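# Unfold the folded towel flat on the table

## Task

Spread the folded towel out until every part of it rests flat, one layer thick, directly on the table surface; finish with neither hand in contact with the towel, and the glass jar, the small tin and the water bottle all still upright.

## Robot and tools

Robot: two arms, left_arm (on the +y side) and right_arm (on the -y side). right_arm has a five-finger right hand, left_arm a mirrored left hand. Measured bases: left_arm at (-0.049, +0.318, +0.034) m, right_arm at (-0.041, -0.328, +0.030) m, both turned almost zero about z.

Scene frame: origin at table-top height, halfway between the nominal bases; +x points out over the table, +z up. Arm names do not match image sides. Printed hand positions and orientations are in this frame and may be wrong by a few centimetres, more at long reach.

Hand point: a spot fixed to the palm, 0.05 m in front of it and 0.15 m from the wrist mount along the fingers. Its +z runs along straight fingers, +y out of the palm. On the right hand +x runs across the palm away from the thumb; on the left hand +x runs toward the thumb. Straight fingers extend 0.06-0.07 m past the point along +z and sit 0.06 m behind it along -y. A wrist bracket on the little-finger side can strike things.

Row layout (used by execute_actions and move): one flat list of 28 numbers, each in [-1, 1], covering both arms even if only one moves. Order: left dx, dy, dz, rx, ry, rz; left little, ring, middle, index, thumb_bend, thumb_turn; left force_limit, speed; then the same 14 for the right arm. The six pose numbers are offsets, not poses: they are measured from that arm's current Hand target, along that Hand target's own axes. 1.0 equals 0.6 m for dx/dy/dz and 180 degrees for rx/ry/rz, which together form one rotation vector. Sending six zeros re-requests the current Hand target. Repeating an offset in a new call moves the arm further.

Finger numbers are target positions: +1 open/straight, -1 closed. thumb_turn +1 puts the thumb beside the palm, -1 in front of it, opposite the fingers. force_limit maps -1..+1 to about 0..10 N at the fingertip (0..15 N for the two thumb motors); speed rises from near zero at -1 to full at +0.48 and stays full above. A hand has no 'unchanged' value: repeat the last eight numbers actually sent to it, or, before any were sent, its hand_measured six plus hand_force_limit and hand_speed. For a soft grip close slowly (speed -0.94 or below). Thumb in front, the hand encloses objects 0.035-0.065 m thick.

execute_actions(actions, cameras): actions is a list of actions; each action is up to 15 rows, one per 1/30 s step, a short action repeating its last row. Every row of an action counts from the Hand target at that action's start. Images are returned only when actions is empty or cameras names them (['all'] or names from cam_high, cam_left_wrist, cam_right_wrist).

move(target, speed, blend, blocking, cameras): target is one 28-number row or a list of up to 15 rows; every row's offsets count from the same starting Hand targets. Paths are straight lines, all arms finishing together, at least 0.5 s and at most 10 s. speed is m/s, 0.002 to 4.3, default 0.25 (turning up to twice that in rad/s); one value or one per target. blend (m) rounds corners between listed targets; 0 stops at each. blocking=false returns after about 0.5 s while motion continues. Moves do not avoid obstacles or the other arm; avoid paths passing near an arm's own base. Finger changes in later targets are applied when the arms come to rest there.

wait(seconds 0-10): let time run holding commands. stop(): brake a running move. zoom_image(camera, region [x0,y0,x1,y1], max 504x504): enlarge part of the newest image from cam_high (504x504), cam_left_wrist or cam_right_wrist (672x504). show_instructions(): shows reference pages. finished_scene(scene=1): ends the scene for good.

Results: per arm, end_effector_position (m) and end_effector_quat_wxyz, Hand target (the basis for the next offsets, after the controller limits rotation to 40 degrees from the measured one), joint positions, velocities and torques; per hand, hand_measured, hand_stopped_by (moving, target, force, stalled, fault), hand_load_n (positive pushes fingers open; near 0 means nothing held), hand_force_limit, hand_speed. A move adds a 'move:' line: done, off_target, moving, held or fault, plus limits such as paced or held. Resting 1-3 cm (up to 5 cm) below the commanded pose is normal sag, not contact; a further command, even zeros, pursues the gap. MOTOR HOT warns of heating; OVER-TEMPERATURE FAULT means the arm dropped and is off for 30-60 s or more.

Avoid: anything leaving the table, releasing moving items, fast impacts, hard pushes against fixed or heavy objects, arms touching or one hand gripping the other, heavy finger loads, pressing long toward unreachable poses, and knocking over the jar, tin or bottle. Faster moves and targets set deeper past a contact press harder; to end a press, command back past the current hand point.

Each tool is called after ">>>" by a JSON object that holds its "fn" and its "kwargs".

Reference images:

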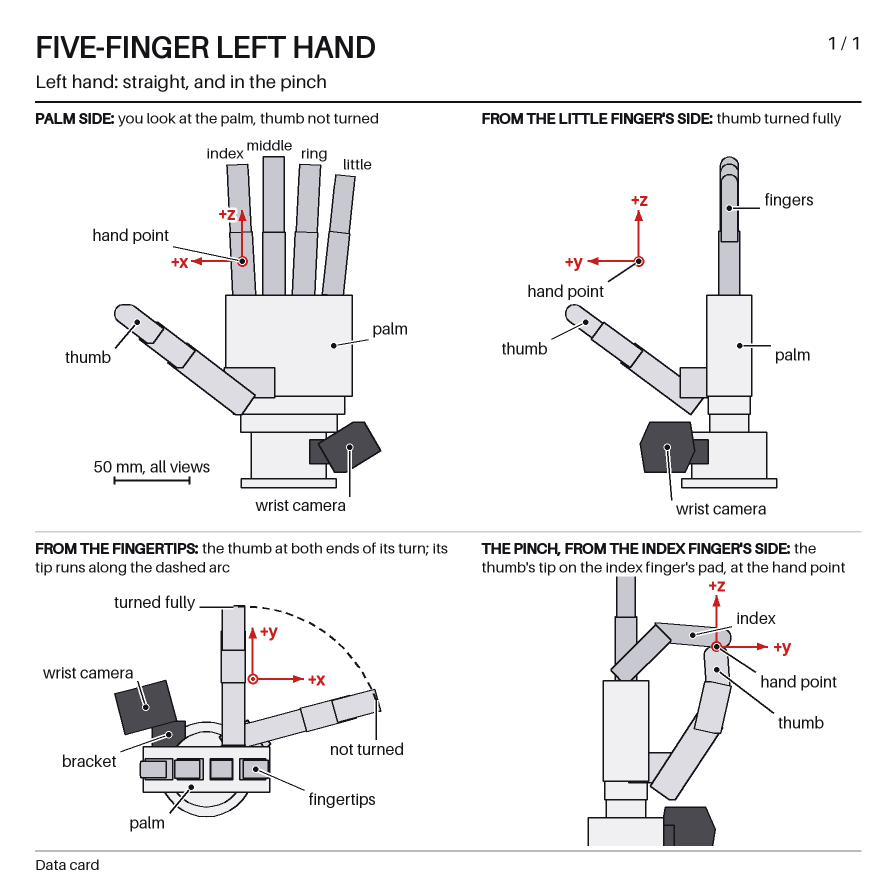

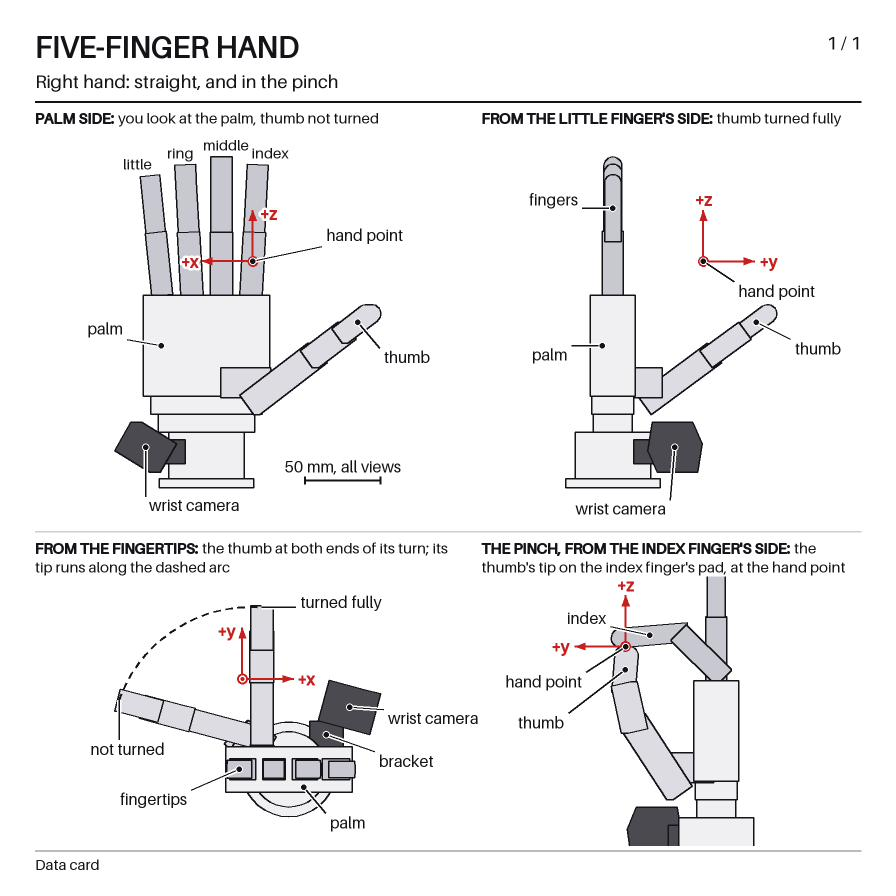

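## Session

>>> {"fn": "execute_actions", "kwargs": {"actions": []}}

Scene clock: 0.00 s.
left_arm: end_effector_position=(+0.5007, -0.0393, +0.3877) hand_measured=(+1.000, +1.000, +1.000, +1.000, +1.000, +1.000) hand_load_n=(+0.0, +0.5, +0.0, +0.0, +0.0, +0.0) hand_stopped_by=(target, target, target, target, target, target) hand_force_limit=0.00 hand_speed=-0.80 end_effector_quat_wxyz=(-0.126, -0.530, +0.747, -0.380) | right_arm: end_effector_position=(+0.5559, -0.4039, +0.2893) hand_measured=(+1.000, +1.000, +1.000, +1.000, +1.000, +1.000) hand_load_n=(+0.0, +0.0, +0.0, +0.0, +0.0, +0.0) hand_stopped_by=(target, target, target, target, target, target) hand_force_limit=0.00 hand_speed=-0.80 end_effector_quat_wxyz=(-0.137, +0.377, -0.550, +0.733)
Joint positions: left_arm=[-0.362 1.868 2.085 -1.213 0.628 -0.202] | right_arm=[0.128 1.523 0.907 0.799 0.916 -0.562]
Joint velocities: within noise
Joint torques (N m): no reading
Heat: left arm: hottest wrist pitch 26 °C; right arm: hottest waist 28 °C.
Hand target: left_arm +0.5039, -0.0405, +0.4004; -0.118, -0.524, +0.747, -0.392 | right_arm +0.5616, -0.4031, +0.3029; -0.146, +0.366, -0.549, +0.737

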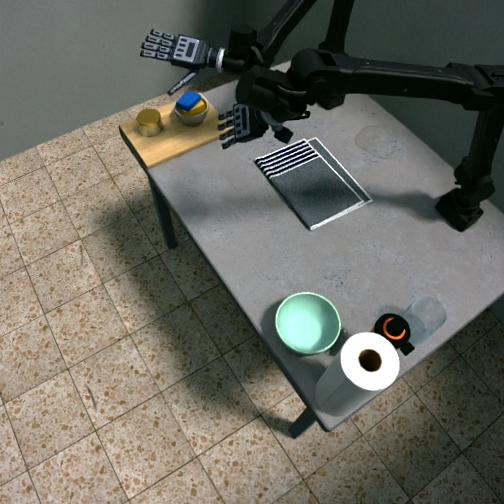

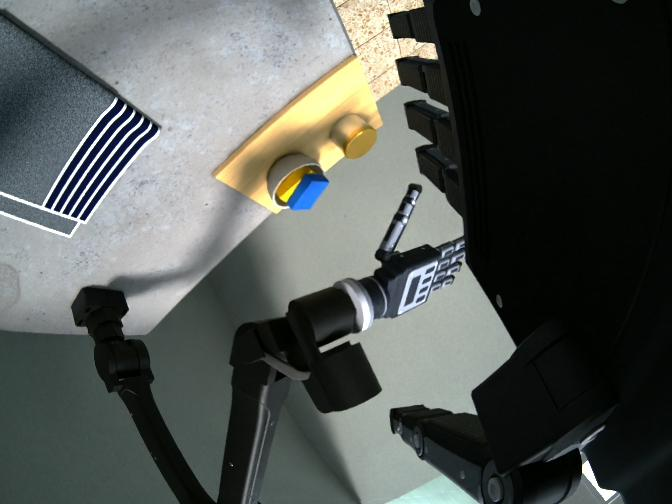

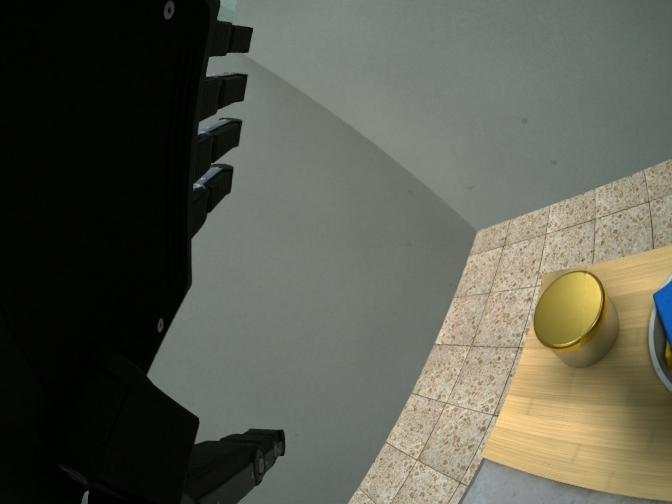

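>>> {"fn": "zoom_image", "kwargs": {"camera": "cam_high", "region": [120, 30, 400, 260]}}

>>> {"fn": "zoom_image", "kwargs": {"camera": "cam_left_wrist", "region": [0, 0, 400, 330]}}

>>> {"fn": "zoom_image", "kwargs": {"camera": "cam_high", "region": [240, 120, 400, 240]}}

Scaled by 1.800 from the camera's 504x504 image, which has a finer 720x720 frame.

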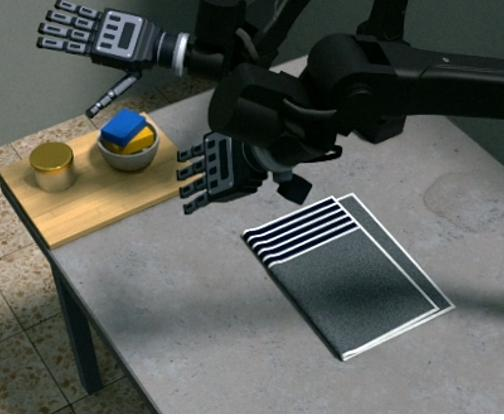

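Scaled by 1.260 from the camera's 672x504 image, which has a finer 960x720 frame.

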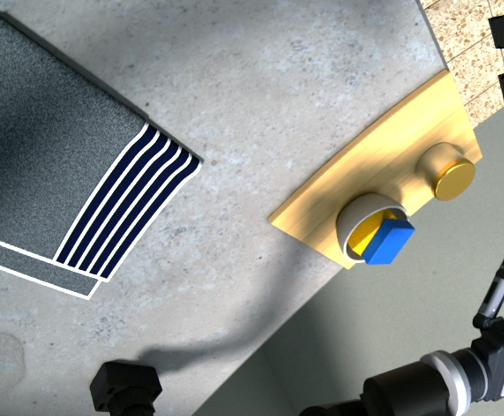

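Scaled by 3.150 from the camera's 504x504 image, which has a finer 720x720 frame.

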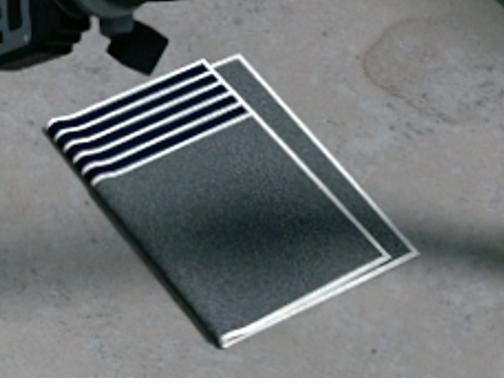

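>>> {"fn": "move", "kwargs": {"target": [-0.1287,0.5196,-0.0985,0.1084,-0.2587,-0.0051,1,1,1,1,1,-1,0,0,0,0,0,0,0,0,1,1,1,1,1,1,0,-0.8], "cameras": ["all"]}}

Scene clock: 23.53 s.
left_arm: end_effector_position=(+0.2538, +0.1028, +0.2465) hand_measured=(+1.000, +1.000, +1.000, +1.000, +1.000, -1.000) hand_load_n=(+0.0, +0.0, +0.0, +0.0, +0.0, +0.0) hand_stopped_by=(target, target, target, target, target, target) hand_force_limit=0.00 hand_speed=0.00 end_effector_quat_wxyz=(-0.271, +0.655, -0.653, +0.265) | right_arm: end_effector_position=(+0.5559, -0.4039, +0.2893) hand_measured=(+1.000, +1.000, +1.000, +1.000, +1.000, +1.000) hand_load_n=(+0.0, +0.0, +0.0, +0.0, +0.0, -0.5) hand_stopped_by=(target, target, target, target, target, target) hand_force_limit=0.00 hand_speed=-0.80 end_effector_quat_wxyz=(-0.137, +0.377, -0.550, +0.733)
Joint positions: left_arm=[-0.739 0.945 0.881 -0.876 -0.491 -0.564] | right_arm=[0.128 1.523 0.907 0.799 0.916 -0.562]
Joint torques (N m): left_arm=[-0.79 -4.54 10.25 0.8 -0.65 -0.05] | right_arm=[-1.03 -14.04 11.32 1.69 -0.22 0.04]
Heat: left arm: hottest elbow 29 °C; right arm: hottest elbow 30 °C.
Hand target: left_arm +0.2497, +0.0995, +0.2505; -0.270, +0.654, -0.653, +0.270 | right_arm +0.5616, -0.4031, +0.3029; -0.146, +0.366, -0.549, +0.737
Off the commanded pose: left_arm 0.007 m, 1 deg | right_arm 0.015 m, 2 deg.
move: off_target (right_arm)

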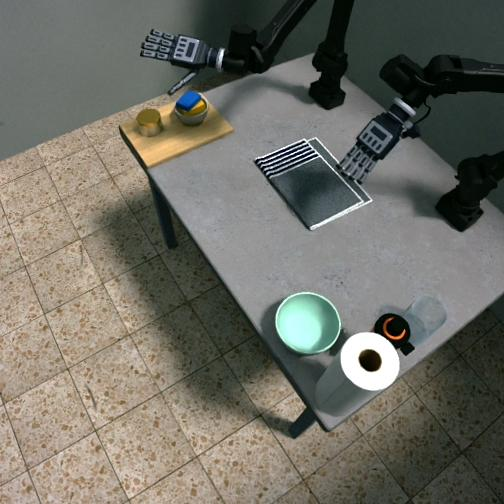

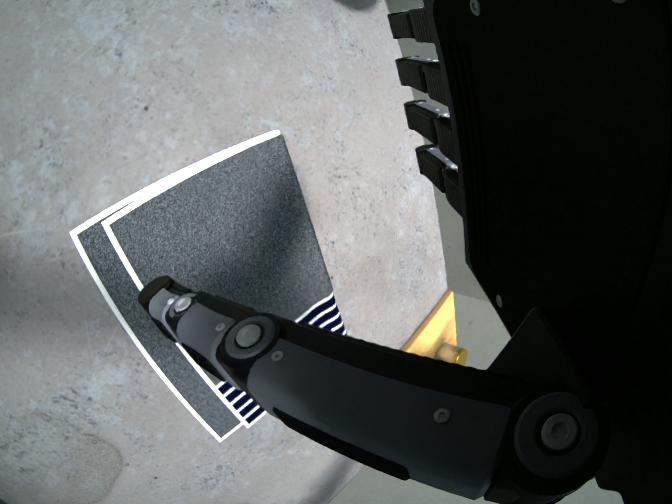

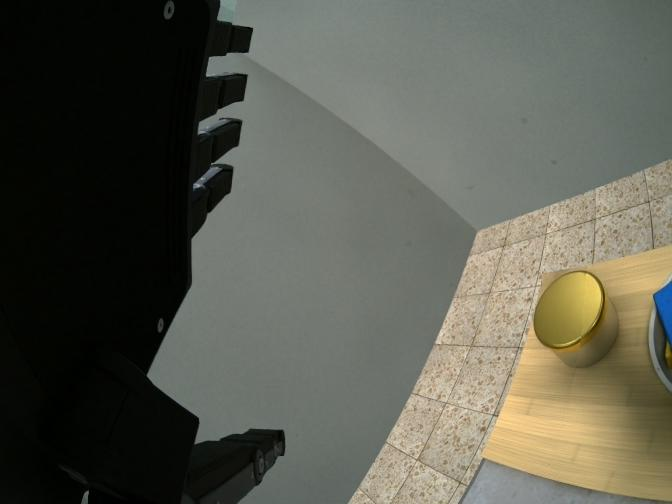

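>>> {"fn": "move", "kwargs": {"target": [0.0667,0.224,0.1297,0,0,0,-1,-1,0,0,0.5,-1,0,0,0.0957,-0.0482,-0.6605,-0.2218,-0.2935,0.0272,1,1,1,1,1,-1,0,0], "cameras": ["all"]}}

Scene clock: 46.17 s.
left_arm: end_effector_position=(+0.2111, +0.0666, +0.1019) hand_measured=(-1.000, -1.000, +0.000, +0.000, +0.500, -1.000) hand_load_n=(+0.0, +0.0, +0.0, +0.0, +0.0, +0.0) hand_stopped_by=(target, target, target, target, target, target) hand_force_limit=0.00 hand_speed=0.00 end_effector_quat_wxyz=(-0.272, +0.656, -0.652, +0.266) | right_arm: end_effector_position=(+0.2418, -0.1595, +0.2647) hand_measured=(+1.000, +1.000, +1.000, +1.000, +1.000, -1.000) hand_load_n=(+0.0, +0.0, -0.5, +0.0, +0.0, +0.0) hand_stopped_by=(target, target, target, target, target, target) hand_force_limit=0.00 hand_speed=0.00 end_effector_quat_wxyz=(-0.238, +0.665, -0.655, +0.267)
Joint positions: left_arm=[-0.941 1.088 0.582 -0.537 -0.604 -0.765] | right_arm=[0.625 0.846 0.905 -1.021 0.437 0.481]
Joint torques (N m): left_arm=[-0.97 -3.08 8.87 1.48 -0.73 -0.06] | right_arm=[-0.21 -5.13 16.39 0.99 0.27 0.13]
Heat: left arm: hottest elbow 29 °C; right arm: hottest elbow 33 °C.
Hand target: left_arm +0.2095, +0.0593, +0.1005; -0.270, +0.654, -0.653, +0.270 | right_arm +0.2501, -0.1496, +0.3001; -0.271, +0.653, -0.654, +0.270
Off the commanded pose: left_arm 0.008 m, 1 deg | right_arm 0.038 m, 4 deg.
move: off_target (right_arm)

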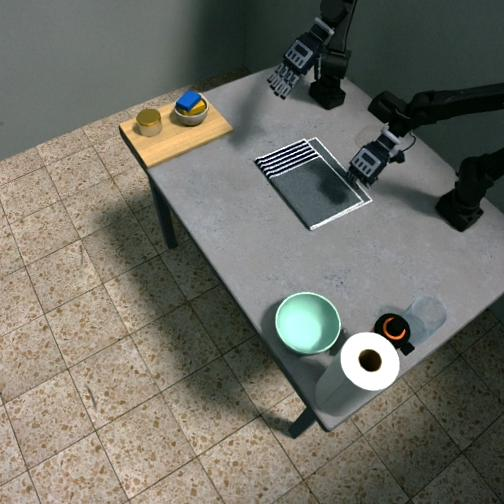

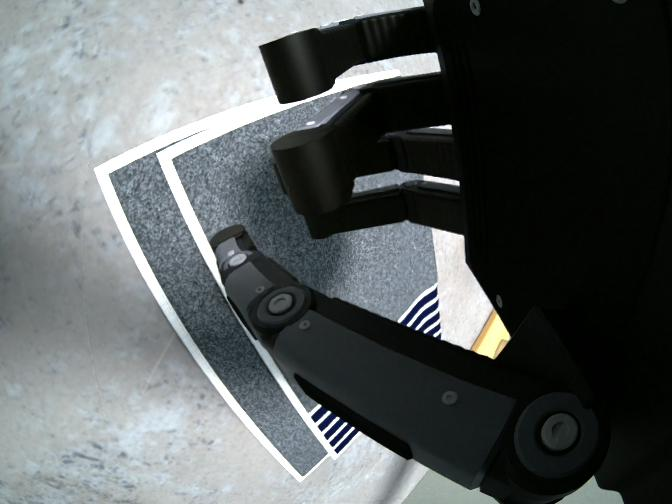

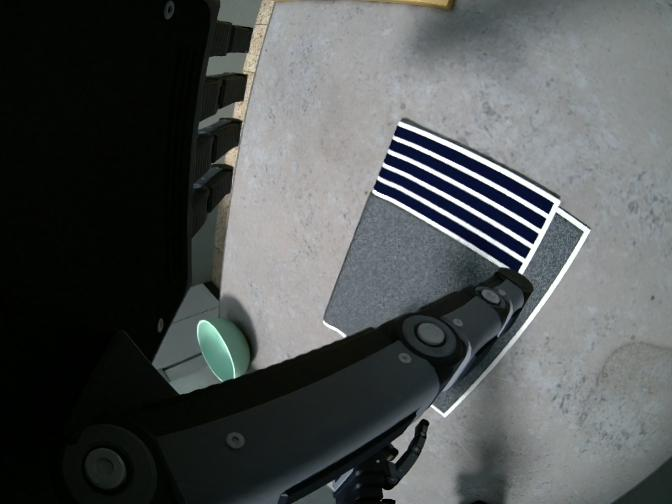

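>>> {"fn": "move", "kwargs": {"target": [0.0517,0.066,0.053,0,0,0,-1,-1,0,0,1,-1,0,0,-0.05,0.2417,0.1473,0,0,0,-1,-1,0,0,1,-1,0,0], "cameras": ["all"]}}

Scene clock: 68.73 s.
left_arm: end_effector_position=(+0.2064, +0.0350, +0.0523) hand_measured=(-1.000, -1.000, +0.000, +0.000, +1.000, -1.000) hand_load_n=(+0.0, +0.0, +0.0, +0.0, +0.0, +0.0) hand_stopped_by=(target, target, target, target, target, target) hand_force_limit=0.00 hand_speed=0.00 end_effector_quat_wxyz=(-0.272, +0.656, -0.652, +0.266) | right_arm: end_effector_position=(+0.2108, -0.1219, +0.1401) hand_measured=(-1.000, -1.000, +0.000, +0.000, +1.000, -1.000) hand_load_n=(+0.0, +0.0, +0.0, +0.0, +0.0, +0.0) hand_stopped_by=(target, target, target, target, target, target) hand_force_limit=0.00 hand_speed=0.00 end_effector_quat_wxyz=(-0.271, +0.652, -0.654, +0.271)
Joint positions: left_arm=[-1.017 1.274 0.566 -0.382 -0.64 -0.846] | right_arm=[0.831 0.866 0.57 -0.686 0.557 0.671]
Joint torques (N m): left_arm=[-0.85 -4.37 7.72 1.42 -0.74 -0.07] | right_arm=[-0.26 -3.08 9.59 1.7 0.45 0.09]
Heat: left arm: hottest elbow 31 °C; right arm: hottest elbow 40 °C.
Hand target: left_arm +0.2039, +0.0282, +0.0501; -0.270, +0.654, -0.653, +0.270 | right_arm +0.2103, -0.1194, +0.1352; -0.271, +0.653, -0.654, +0.271
Off the commanded pose: left_arm 0.008 m, 1 deg | right_arm 0.006 m, 0 deg.
move: done

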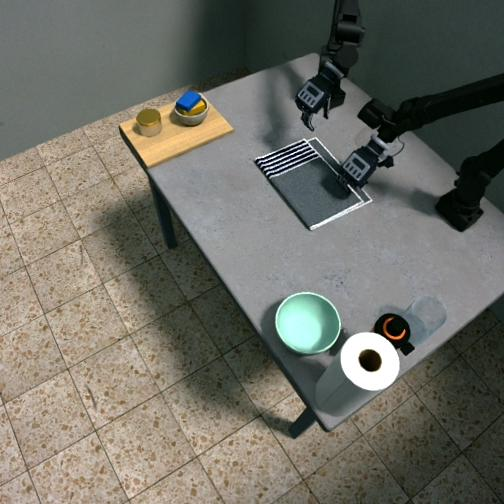

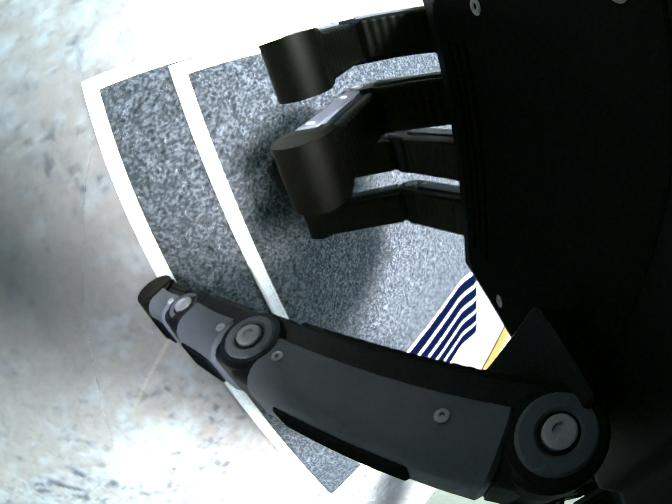

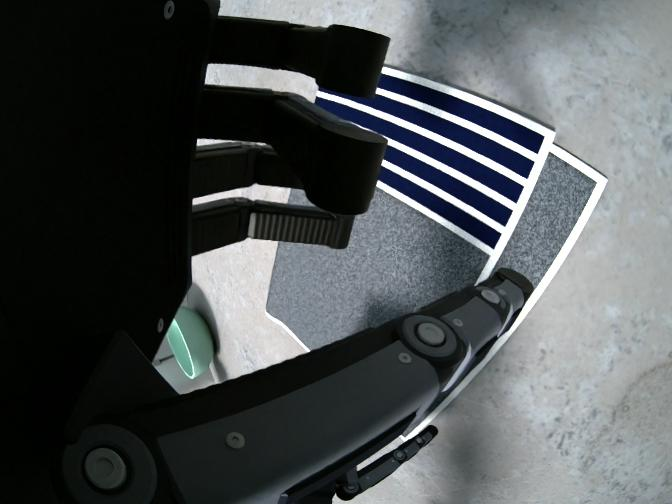

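>>> {"fn": "move", "kwargs": {"target": [0,0.0118,0.0518,0,0,0,-1,-1,0,0,0.8,-1,-0.6,0,0.05,0.0884,0.0648,0,0,0,-1,-1,0,0,1,-1,-0.6,0], "cameras": ["all"], "speed": 0.1}}

Scene clock: 78.93 s.
left_arm: end_effector_position=(+0.2209, +0.0199, +0.0429) hand_measured=(-1.000, -1.000, +0.000, +0.000, +0.800, -1.000) hand_load_n=(+0.0, +0.0, -9.5, +0.0, -0.5, +0.0) hand_stopped_by=(target, target, target, target, target, target) hand_force_limit=-0.60 hand_speed=0.00 end_effector_quat_wxyz=(-0.272, +0.648, -0.649, +0.290) | right_arm: end_effector_position=(+0.1997, -0.1469, +0.0739) hand_measured=(-1.000, -1.000, +0.000, +0.000, +1.000, -1.000) hand_load_n=(+0.5, +0.0, +0.0, +0.0, +0.0, +0.0) hand_stopped_by=(target, target, target, target, target, target) hand_force_limit=-0.60 hand_speed=0.00 end_effector_quat_wxyz=(-0.272, +0.652, -0.654, +0.270)
Joint positions: left_arm=[-1.008 1.337 0.563 -0.247 -0.64 -0.804] | right_arm=[0.789 0.866 0.379 -0.472 0.531 0.631]
Joint torques (N m): left_arm=[1.55 -2.67 6.39 1.54 0.05 0.03] | right_arm=[-1.61 -2.9 8.87 1.77 0.13 -0.05]
Heat: left arm: hottest elbow 30 °C; right arm: hottest elbow 38 °C.
Hand target: left_arm +0.2209, +0.0283, +0.0230; -0.270, +0.654, -0.653, +0.270 | right_arm +0.2002, -0.1493, +0.0701; -0.271, +0.653, -0.654, +0.270
Off the commanded pose: left_arm 0.021 m, 2 deg | right_arm 0.005 m, 0 deg.
move: off_target (left_arm)

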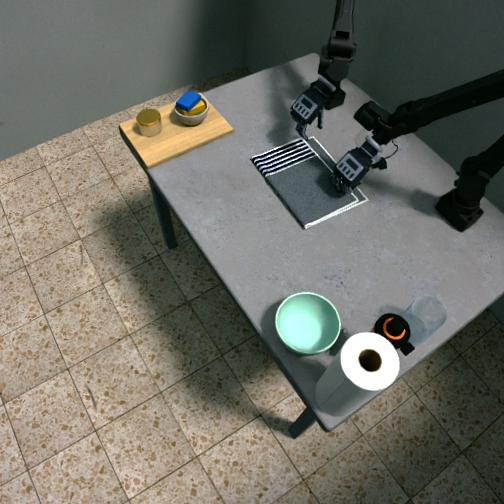

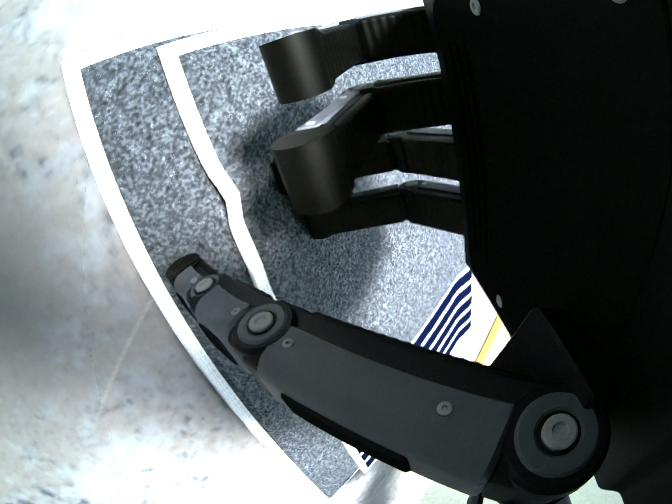

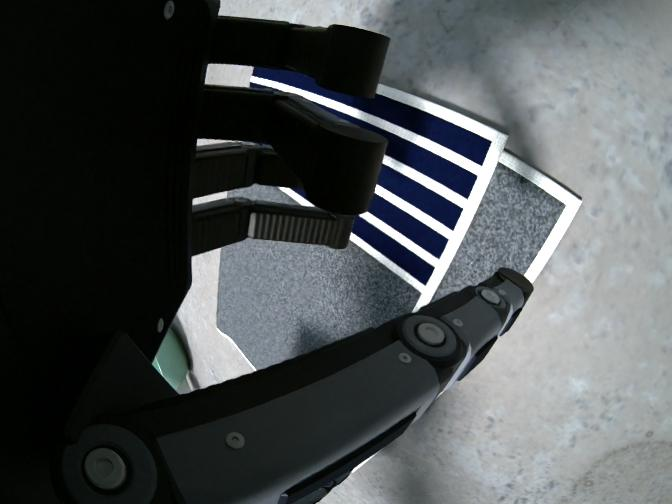

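>>> {"fn": "move", "kwargs": {"target": [0,-0.0094,-0.0094,0,0,0,-1,-1,-0.25,-0.25,0.5,-1,-0.2,-0.5,0,0,0,0,0,0,-1,-1,0,0,1,-1,-0.6,0], "cameras": ["all"], "speed": 0.1}}

Scene clock: 87.67 s.
left_arm: end_effector_position=(+0.2193, +0.0222, +0.0353) hand_measured=(-1.000, -1.000, -0.250, -0.250, +0.500, -1.000) hand_load_n=(+0.0, +0.0, -1.5, +0.0, +0.0, +0.0) hand_stopped_by=(target, target, target, target, target, target) hand_force_limit=-0.20 hand_speed=-0.50 end_effector_quat_wxyz=(-0.269, +0.649, -0.653, +0.282) | right_arm: end_effector_position=(+0.1997, -0.1470, +0.0739) hand_measured=(-1.000, -1.000, +0.000, +0.000, +1.000, -1.000) hand_load_n=(+0.0, +0.0, +0.0, +0.0, +0.0, +0.0) hand_stopped_by=(target, target, target, target, target, target) hand_force_limit=-0.60 hand_speed=0.00 end_effector_quat_wxyz=(-0.272, +0.653, -0.654, +0.270)
Joint positions: left_arm=[-1.003 1.354 0.561 -0.245 -0.629 -0.805] | right_arm=[0.789 0.866 0.379 -0.472 0.531 0.63]
Joint torques (N m): left_arm=[1.38 -5.71 7.28 0.25 -0.34 0.03] | right_arm=[-1.67 -2.96 8.85 1.8 0.12 -0.03]
Heat: left arm: hottest elbow 30 °C; right arm: hottest elbow 37 °C.
Hand target: left_arm +0.2209, +0.0283, +0.0311; -0.270, +0.654, -0.653, +0.270 | right_arm +0.2002, -0.1493, +0.0701; -0.271, +0.653, -0.654, +0.270
Off the commanded pose: left_arm 0.008 m, 1 deg | right_arm 0.004 m, 0 deg.
move: done

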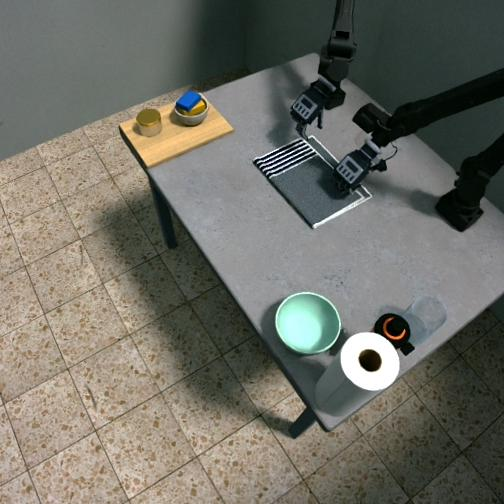

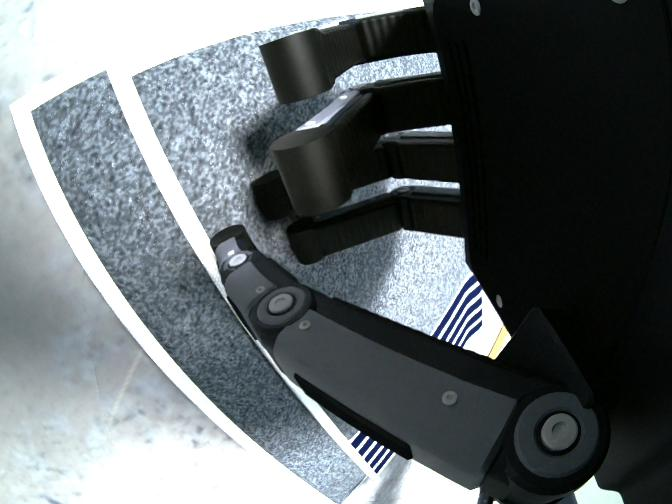

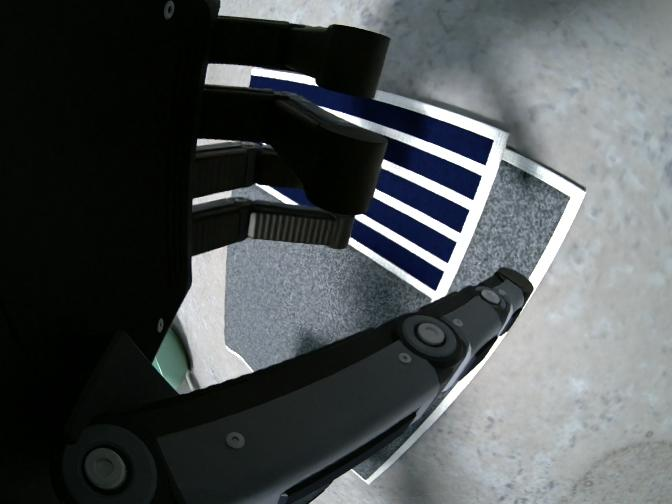

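>>> {"fn": "move", "kwargs": {"target": [[-0.0333,-0.0035,-0.0318,0,0,0,-1,-1,-0.25,-0.25,0.5,-1,-0.2,-0.5,0,0,0,0,0,0,-1,-1,0,0,1,-1,-0.6,0],[-0.0333,0.026,-0.0024,0,0,0,-1,-1,-0.25,-0.25,0.5,-1,-0.2,-0.5,0,0,0,0,0,0,-1,-1,0,0,1,-1,-0.6,0]], "cameras": ["cam_left_wrist"], "speed": 0.08}}

Scene clock: 95.13 s.
left_arm: end_effector_position=(+0.2076, +0.0417, +0.0335) hand_measured=(-1.000, -1.000, -0.250, -0.250, +0.500, -1.000) hand_load_n=(+0.0, +0.0, -7.5, +0.0, +0.0, +0.0) hand_stopped_by=(target, target, target, target, target, target) hand_force_limit=-0.20 hand_speed=-0.50 end_effector_quat_wxyz=(-0.269, +0.649, -0.654, +0.282) | right_arm: end_effector_position=(+0.1997, -0.1470, +0.0739) hand_measured=(-1.000, -1.000, +0.000, +0.000, +1.000, -1.000) hand_load_n=(+0.0, +0.0, +0.0, +0.0, +0.0, +0.0) hand_stopped_by=(target, target, target, target, target, target) hand_force_limit=-0.60 hand_speed=0.00 end_effector_quat_wxyz=(-0.272, +0.653, -0.654, +0.270)
Joint positions: left_arm=[-0.999 1.295 0.5 -0.24 -0.627 -0.799] | right_arm=[0.789 0.866 0.379 -0.472 0.531 0.63]
Joint torques (N m): left_arm=[1.55 -2.9 6.31 1.62 -0.35 0.02] | right_arm=[-1.79 -2.78 8.87 1.8 0.12 -0.04]
Heat: left arm: hottest elbow 30 °C; right arm: hottest elbow 37 °C.
Hand target: left_arm +0.2087, +0.0484, +0.0209; -0.270, +0.654, -0.653, +0.270 | right_arm +0.2002, -0.1493, +0.0701; -0.271, +0.653, -0.654, +0.270
Off the commanded pose: left_arm 0.014 m, 1 deg | right_arm 0.004 m, 0 deg.
move: off_target (left_arm)
Images, in order (width x height): cam_left_wrist 672x504.

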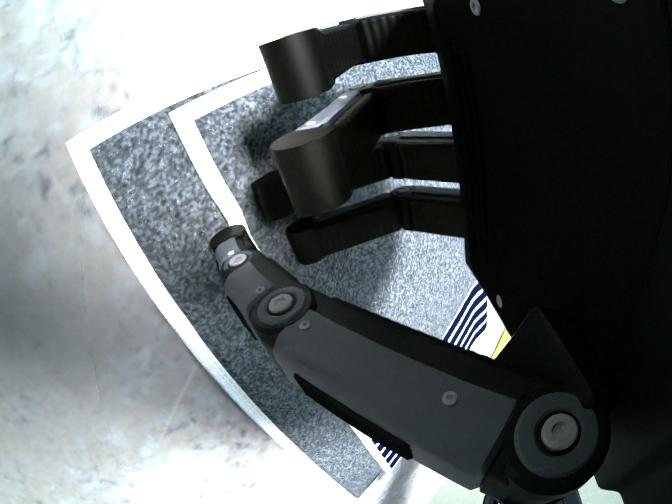

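>>> {"fn": "move", "kwargs": {"target": [0,0,0,0,0,0,-1,-1,-0.45,-0.45,0.5,-1,-0.2,-0.5,0,0,0,0,0,0,-1,-1,0,0,1,-1,-0.6,0], "cameras": ["cam_left_wrist", "cam_high"], "speed": 0.08}}

Scene clock: 98.53 s.
left_arm: end_effector_position=(+0.2067, +0.0424, +0.0289) hand_measured=(-1.000, -1.000, -0.450, -0.450, +0.500, -1.000) hand_load_n=(+0.0, +0.0, +0.0, +0.0, -0.5, +0.0) hand_stopped_by=(target, target, target, target, target, target) hand_force_limit=-0.20 hand_speed=-0.50 end_effector_quat_wxyz=(-0.268, +0.649, -0.655, +0.279) | right_arm: end_effector_position=(+0.1997, -0.1470, +0.0739) hand_measured=(-1.000, -1.000, +0.000, +0.000, +1.000, -1.000) hand_load_n=(+0.0, +0.5, +0.0, +0.0, +0.0, +0.0) hand_stopped_by=(target, target, target, target, target, target) hand_force_limit=-0.60 hand_speed=0.00 end_effector_quat_wxyz=(-0.272, +0.653, -0.654, +0.270)
Joint positions: left_arm=[-0.999 1.307 0.497 -0.23 -0.624 -0.799] | right_arm=[0.789 0.866 0.379 -0.472 0.531 0.63]
Joint torques (N m): left_arm=[1.44 -4.07 6.46 1.35 -0.43 0.03] | right_arm=[-1.67 -2.9 8.88 1.81 0.12 -0.03]
Heat: left arm: hottest elbow 30 °C; right arm: hottest elbow 37 °C.
Hand target: left_arm +0.2088, +0.0481, +0.0211; -0.270, +0.654, -0.653, +0.270 | right_arm +0.2002, -0.1493, +0.0701; -0.271, +0.653, -0.654, +0.270
Off the commanded pose: left_arm 0.010 m, 1 deg | right_arm 0.004 m, 0 deg.
move: done
Images, in order (width x height): cam_high 504x504, cam_left_wrist 672x504.

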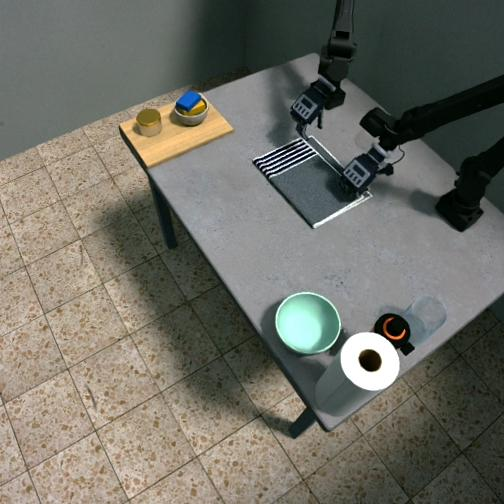

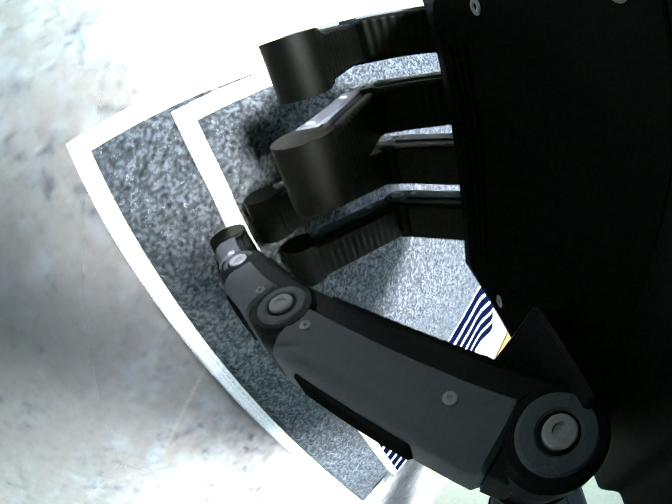

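>>> {"fn": "zoom_image", "kwargs": {"camera": "cam_left_wrist", "region": [60, 60, 460, 360]}}

>>> {"fn": "zoom_image", "kwargs": {"camera": "cam_high", "region": [240, 110, 400, 240]}}

Scaled by 1.260 from the camera's 672x504 image, which has a finer 960x720 frame.

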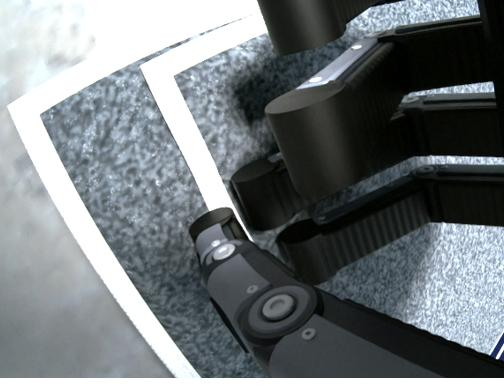

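Scaled by 3.150 from the camera's 504x504 image, which has a finer 720x720 frame.

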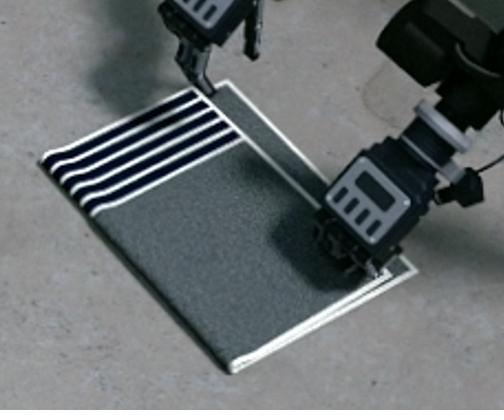

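>>> {"fn": "move", "kwargs": {"target": [[0,0.0141,0.0141,0,0,0,-1,-1,-0.45,-0.45,0.5,-1,-0.2,-0.5,0,0,0,0,0,0,-1,-1,0,0,1,-1,-0.6,0],[0,0.0141,0.0141,0,0,0,-1,-1,-0.65,-0.65,0.3,-1,-0.2,-0.5,0,0,0,0,0,0,-1,-1,0,0,1,-1,-0.6,0]], "cameras": ["cam_left_wrist", "cam_high"], "speed": 0.08}}

>>> {"fn": "zoom_image", "kwargs": {"camera": "cam_left_wrist", "region": [60, 60, 460, 360]}}

>>> {"fn": "zoom_image", "kwargs": {"camera": "cam_high", "region": [240, 110, 400, 240]}}

Scene clock: 106.57 s.
left_arm: end_effector_position=(+0.2096, +0.0382, +0.0262) hand_measured=(-1.000, -1.000, -0.534, -0.650, +0.460, -1.000) hand_load_n=(+0.0, +0.0, +5.0, +0.0, +6.5, -1.5) hand_stopped_by=(target, target, force, target, force, target) hand_force_limit=-0.20 hand_speed=-0.50 end_effector_quat_wxyz=(-0.267, +0.649, -0.651, +0.288) | right_arm: end_effector_position=(+0.1997, -0.1470, +0.0739) hand_measured=(-1.000, -1.000, +0.000, +0.000, +1.000, -1.000) hand_load_n=(+0.0, +0.0, +0.0, -0.5, +0.0, +0.0) hand_stopped_by=(target, target, target, target, target, target) hand_force_limit=-0.60 hand_speed=0.00 end_effector_quat_wxyz=(-0.272, +0.653, -0.654, +0.270)
Joint positions: left_arm=[-0.999 1.323 0.491 -0.188 -0.625 -0.798] | right_arm=[0.789 0.866 0.379 -0.472 0.531 0.63]
Joint torques (N m): left_arm=[1.38 -2.37 5.78 1.58 -0.42 0.01] | right_arm=[-1.61 -2.9 8.88 1.83 0.12 -0.02]
Heat: left arm: hottest elbow 30 °C; right arm: hottest elbow 36 °C.
Hand target: left_arm +0.2087, +0.0483, +0.0090; -0.270, +0.653, -0.654, +0.270 | right_arm +0.2002, -0.1493, +0.0701; -0.271, +0.653, -0.654, +0.270
Off the commanded pose: left_arm 0.020 m, 2 deg | right_arm 0.004 m, 0 deg.
move: off_target (left_arm); target 2's new numbers were sent with left_arm's hand 0.020 m and 2 deg from that target
Images, in order (width x height): cam_high 504x504, cam_left_wrist 672x504.

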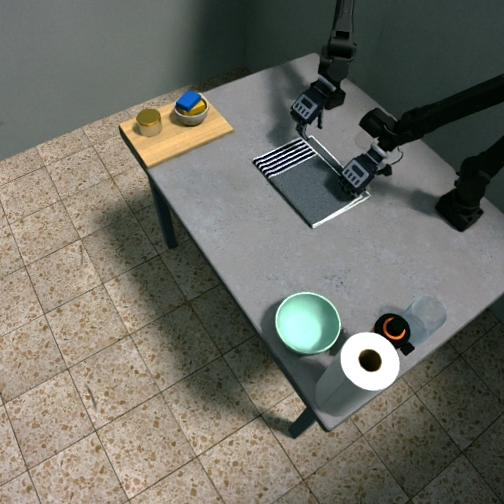

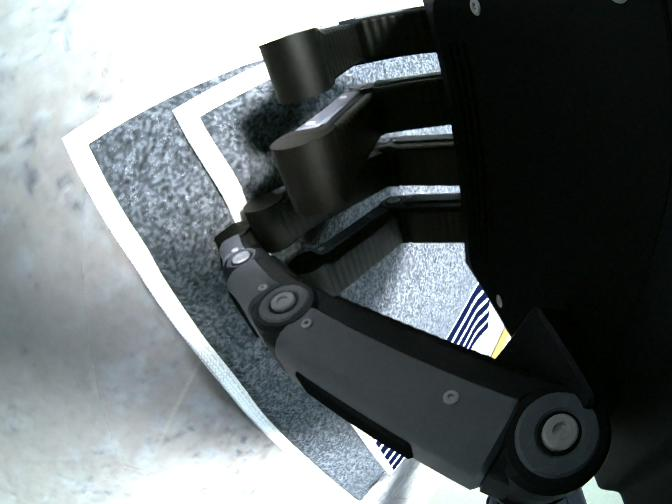

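Scaled by 1.260 from the camera's 672x504 image, which has a finer 960x720 frame.

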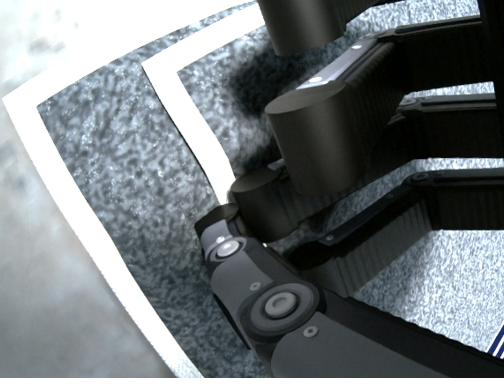

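Scaled by 3.150 from the camera's 504x504 image, which has a finer 720x720 frame.

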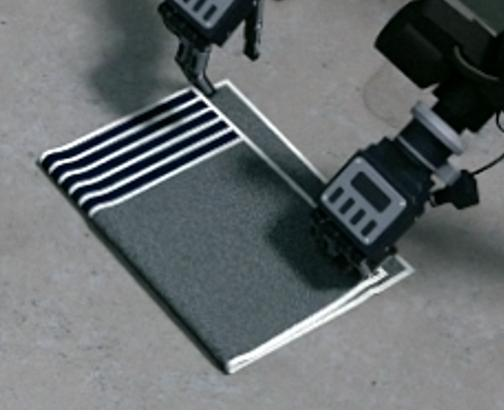

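>>> {"fn": "move", "kwargs": {"target": [0,-0.0825,-0.0825,0,0,0,-1,-1,-0.65,-0.65,0.3,-1,-0.2,-0.5,0,0,0,0,0,0,-1,-1,0,0,1,-1,-0.6,0], "cameras": ["cam_left_wrist", "cam_high"], "speed": 0.1}}

>>> {"fn": "zoom_image", "kwargs": {"camera": "cam_high", "region": [240, 110, 400, 240]}}

Scene clock: 111.60 s.
left_arm: end_effector_position=(+0.1947, +0.0601, +0.0597) hand_measured=(-1.000, -1.000, -0.534, -0.650, +0.460, -1.000) hand_load_n=(+0.0, +0.0, +5.5, +0.5, +6.0, -0.5) hand_stopped_by=(target, target, force, target, force, target) hand_force_limit=-0.20 hand_speed=-0.50 end_effector_quat_wxyz=(-0.273, +0.646, -0.666, +0.253) | right_arm: end_effector_position=(+0.1997, -0.1470, +0.0739) hand_measured=(-1.000, -1.000, +0.000, +0.000, +1.000, -1.000) hand_load_n=(+0.0, +0.0, +0.0, +0.0, +0.0, +0.0) hand_stopped_by=(target, target, target, target, target, target) hand_force_limit=-0.60 hand_speed=0.00 end_effector_quat_wxyz=(-0.272, +0.653, -0.654, +0.270)
Joint positions: left_arm=[-0.999 1.183 0.529 -0.444 -0.624 -0.799] | right_arm=[0.789 0.866 0.379 -0.472 0.531 0.63]
Joint torques (N m): left_arm=[1.49 -5.42 11.08 0.51 -0.49 0.06] | right_arm=[-1.55 -2.96 8.88 1.8 0.12 -0.03]
Heat: left arm: hottest elbow 30 °C; right arm: hottest elbow 36 °C.
Hand target: left_arm +0.2089, +0.0482, +0.0791; -0.270, +0.654, -0.653, +0.270 | right_arm +0.2002, -0.1493, +0.0701; -0.271, +0.653, -0.654, +0.270
Off the commanded pose: left_arm 0.027 m, 3 deg | right_arm 0.004 m, 0 deg.
move: off_target (left_arm)
Images, in order (width x height): cam_high 504x504, cam_left_wrist 672x504.

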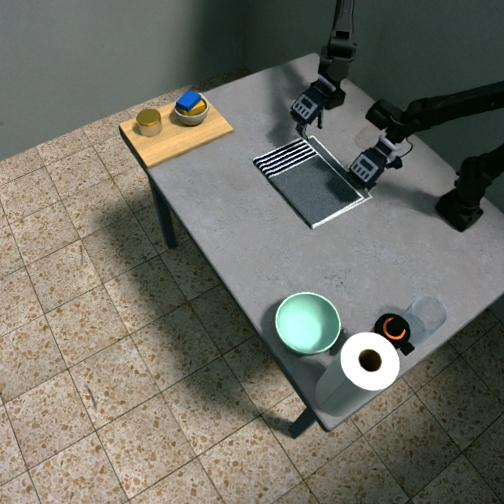

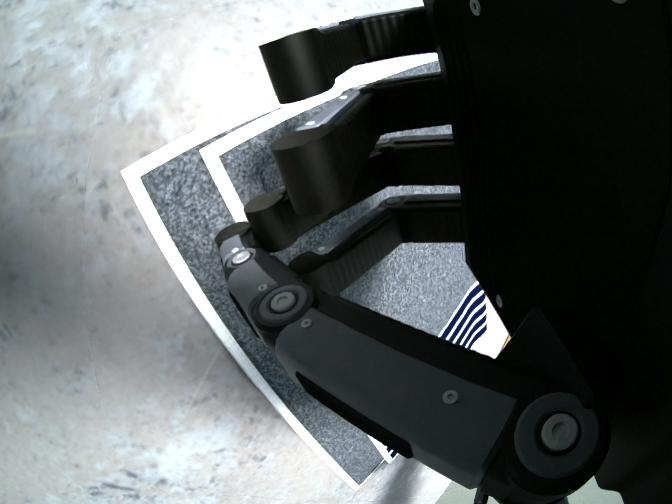

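Scaled by 3.150 from the camera's 504x504 image, which has a finer 720x720 frame.

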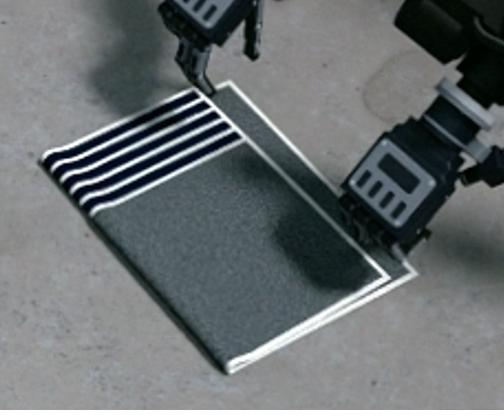

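>>> {"fn": "move", "kwargs": {"target": [0.005,-0.0024,0.0118,0.0833,0,0,-1,-1,-0.2,0,1,-1,-0.2,0,0,0,0,0,0,0,-1,-1,0,0,1,-1,-0.6,0], "cameras": ["cam_left_wrist", "cam_high"], "speed": 0.15}}

Scene clock: 132.30 s.
left_arm: end_effector_position=(+0.2183, +0.0503, +0.0778) hand_measured=(-1.000, -1.000, -0.200, +0.000, +1.000, -1.000) hand_load_n=(+0.0, +0.0, +0.0, +0.0, +0.0, +0.0) hand_stopped_by=(target, target, target, target, target, target) hand_force_limit=-0.20 hand_speed=0.00 end_effector_quat_wxyz=(-0.353, +0.621, -0.605, +0.352) | right_arm: end_effector_position=(+0.1997, -0.1470, +0.0739) hand_measured=(-1.000, -1.000, +0.000, +0.000, +1.000, -1.000) hand_load_n=(+0.0, +0.0, +0.0, +0.0, +0.0, +0.0) hand_stopped_by=(target, target, target, target, target, target) hand_force_limit=-0.60 hand_speed=0.00 end_effector_quat_wxyz=(-0.272, +0.653, -0.654, +0.270)
Joint positions: left_arm=[-1.085 1.181 0.447 -0.161 -0.869 -0.772] | right_arm=[0.789 0.866 0.379 -0.472 0.531 0.63]
Joint torques (N m): left_arm=[-0.91 -2.96 7.5 1.68 -0.82 0.16] | right_arm=[-1.73 -2.78 8.85 1.81 0.12 -0.03]
Heat: left arm: hottest elbow 32 °C; right arm: hottest elbow 35 °C.
Hand target: left_arm +0.2149, +0.0453, +0.0751; -0.353, +0.613, -0.612, +0.353 | right_arm +0.2002, -0.1493, +0.0701; -0.271, +0.653, -0.654, +0.270
Off the commanded pose: left_arm 0.007 m, 1 deg | right_arm 0.004 m, 0 deg.
move: done
Images, in order (width x height): cam_high 504x504, cam_left_wrist 672x504.

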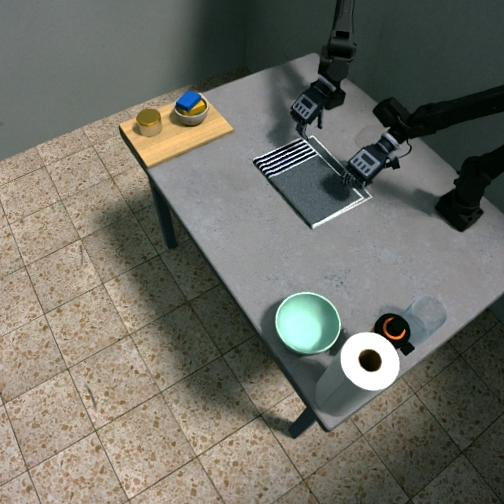

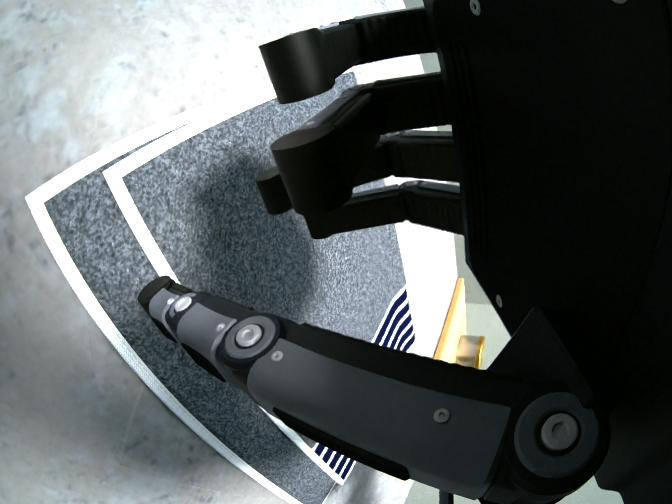

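>>> {"fn": "move", "kwargs": {"target": [0,0.0452,0.055,0,0,0,-1,-1,-0.3,-0.1,1,-1,-0.2,0,0,0,0,0,0,0,-1,-1,0,0,1,-1,-0.6,0], "cameras": ["cam_left_wrist"], "speed": 0.1}}

Scene clock: 139.57 s.
left_arm: end_effector_position=(+0.2254, +0.0401, +0.0412) hand_measured=(-1.000, -1.000, -0.300, -0.100, +1.000, -1.000) hand_load_n=(+0.0, +0.0, +0.5, +0.0, +0.0, -1.0) hand_stopped_by=(target, target, target, target, target, target) hand_force_limit=-0.20 hand_speed=0.00 end_effector_quat_wxyz=(-0.350, +0.610, -0.613, +0.360) | right_arm: end_effector_position=(+0.1997, -0.1470, +0.0739) hand_measured=(-1.000, -1.000, +0.000, +0.000, +1.000, -1.000) hand_load_n=(+0.5, +0.0, +0.0, +0.0, +0.0, +0.0) hand_stopped_by=(target, target, target, target, target, target) hand_force_limit=-0.60 hand_speed=0.00 end_effector_quat_wxyz=(-0.272, +0.653, -0.654, +0.270)
Joint positions: left_arm=[-1.074 1.333 0.413 0.074 -0.847 -0.714] | right_arm=[0.789 0.866 0.379 -0.472 0.531 0.63]
Joint torques (N m): left_arm=[1.55 -3.55 6.24 1.74 -0.48 0.12] | right_arm=[-1.61 -2.9 8.85 1.81 0.12 -0.04]
Heat: left arm: hottest elbow 32 °C; right arm: hottest elbow 35 °C.
Hand target: left_arm +0.2297, +0.0453, +0.0350; -0.353, +0.613, -0.613, +0.353 | right_arm +0.2002, -0.1493, +0.0701; -0.271, +0.653, -0.654, +0.270
Off the commanded pose: left_arm 0.009 m, 1 deg | right_arm 0.004 m, 0 deg.
move: done
Images, in order (width x height): cam_left_wrist 672x504.

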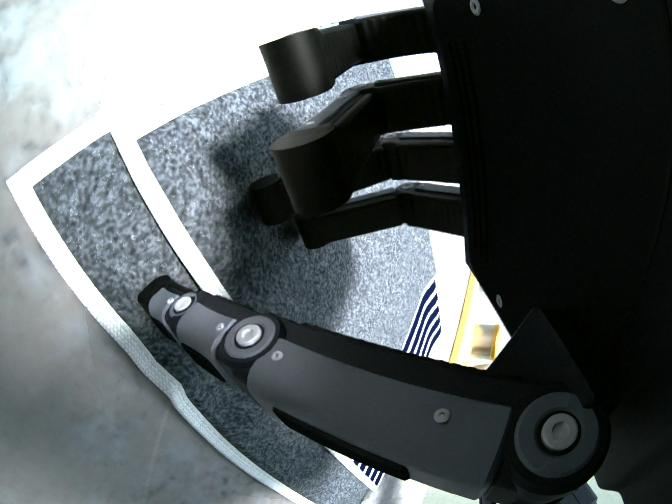

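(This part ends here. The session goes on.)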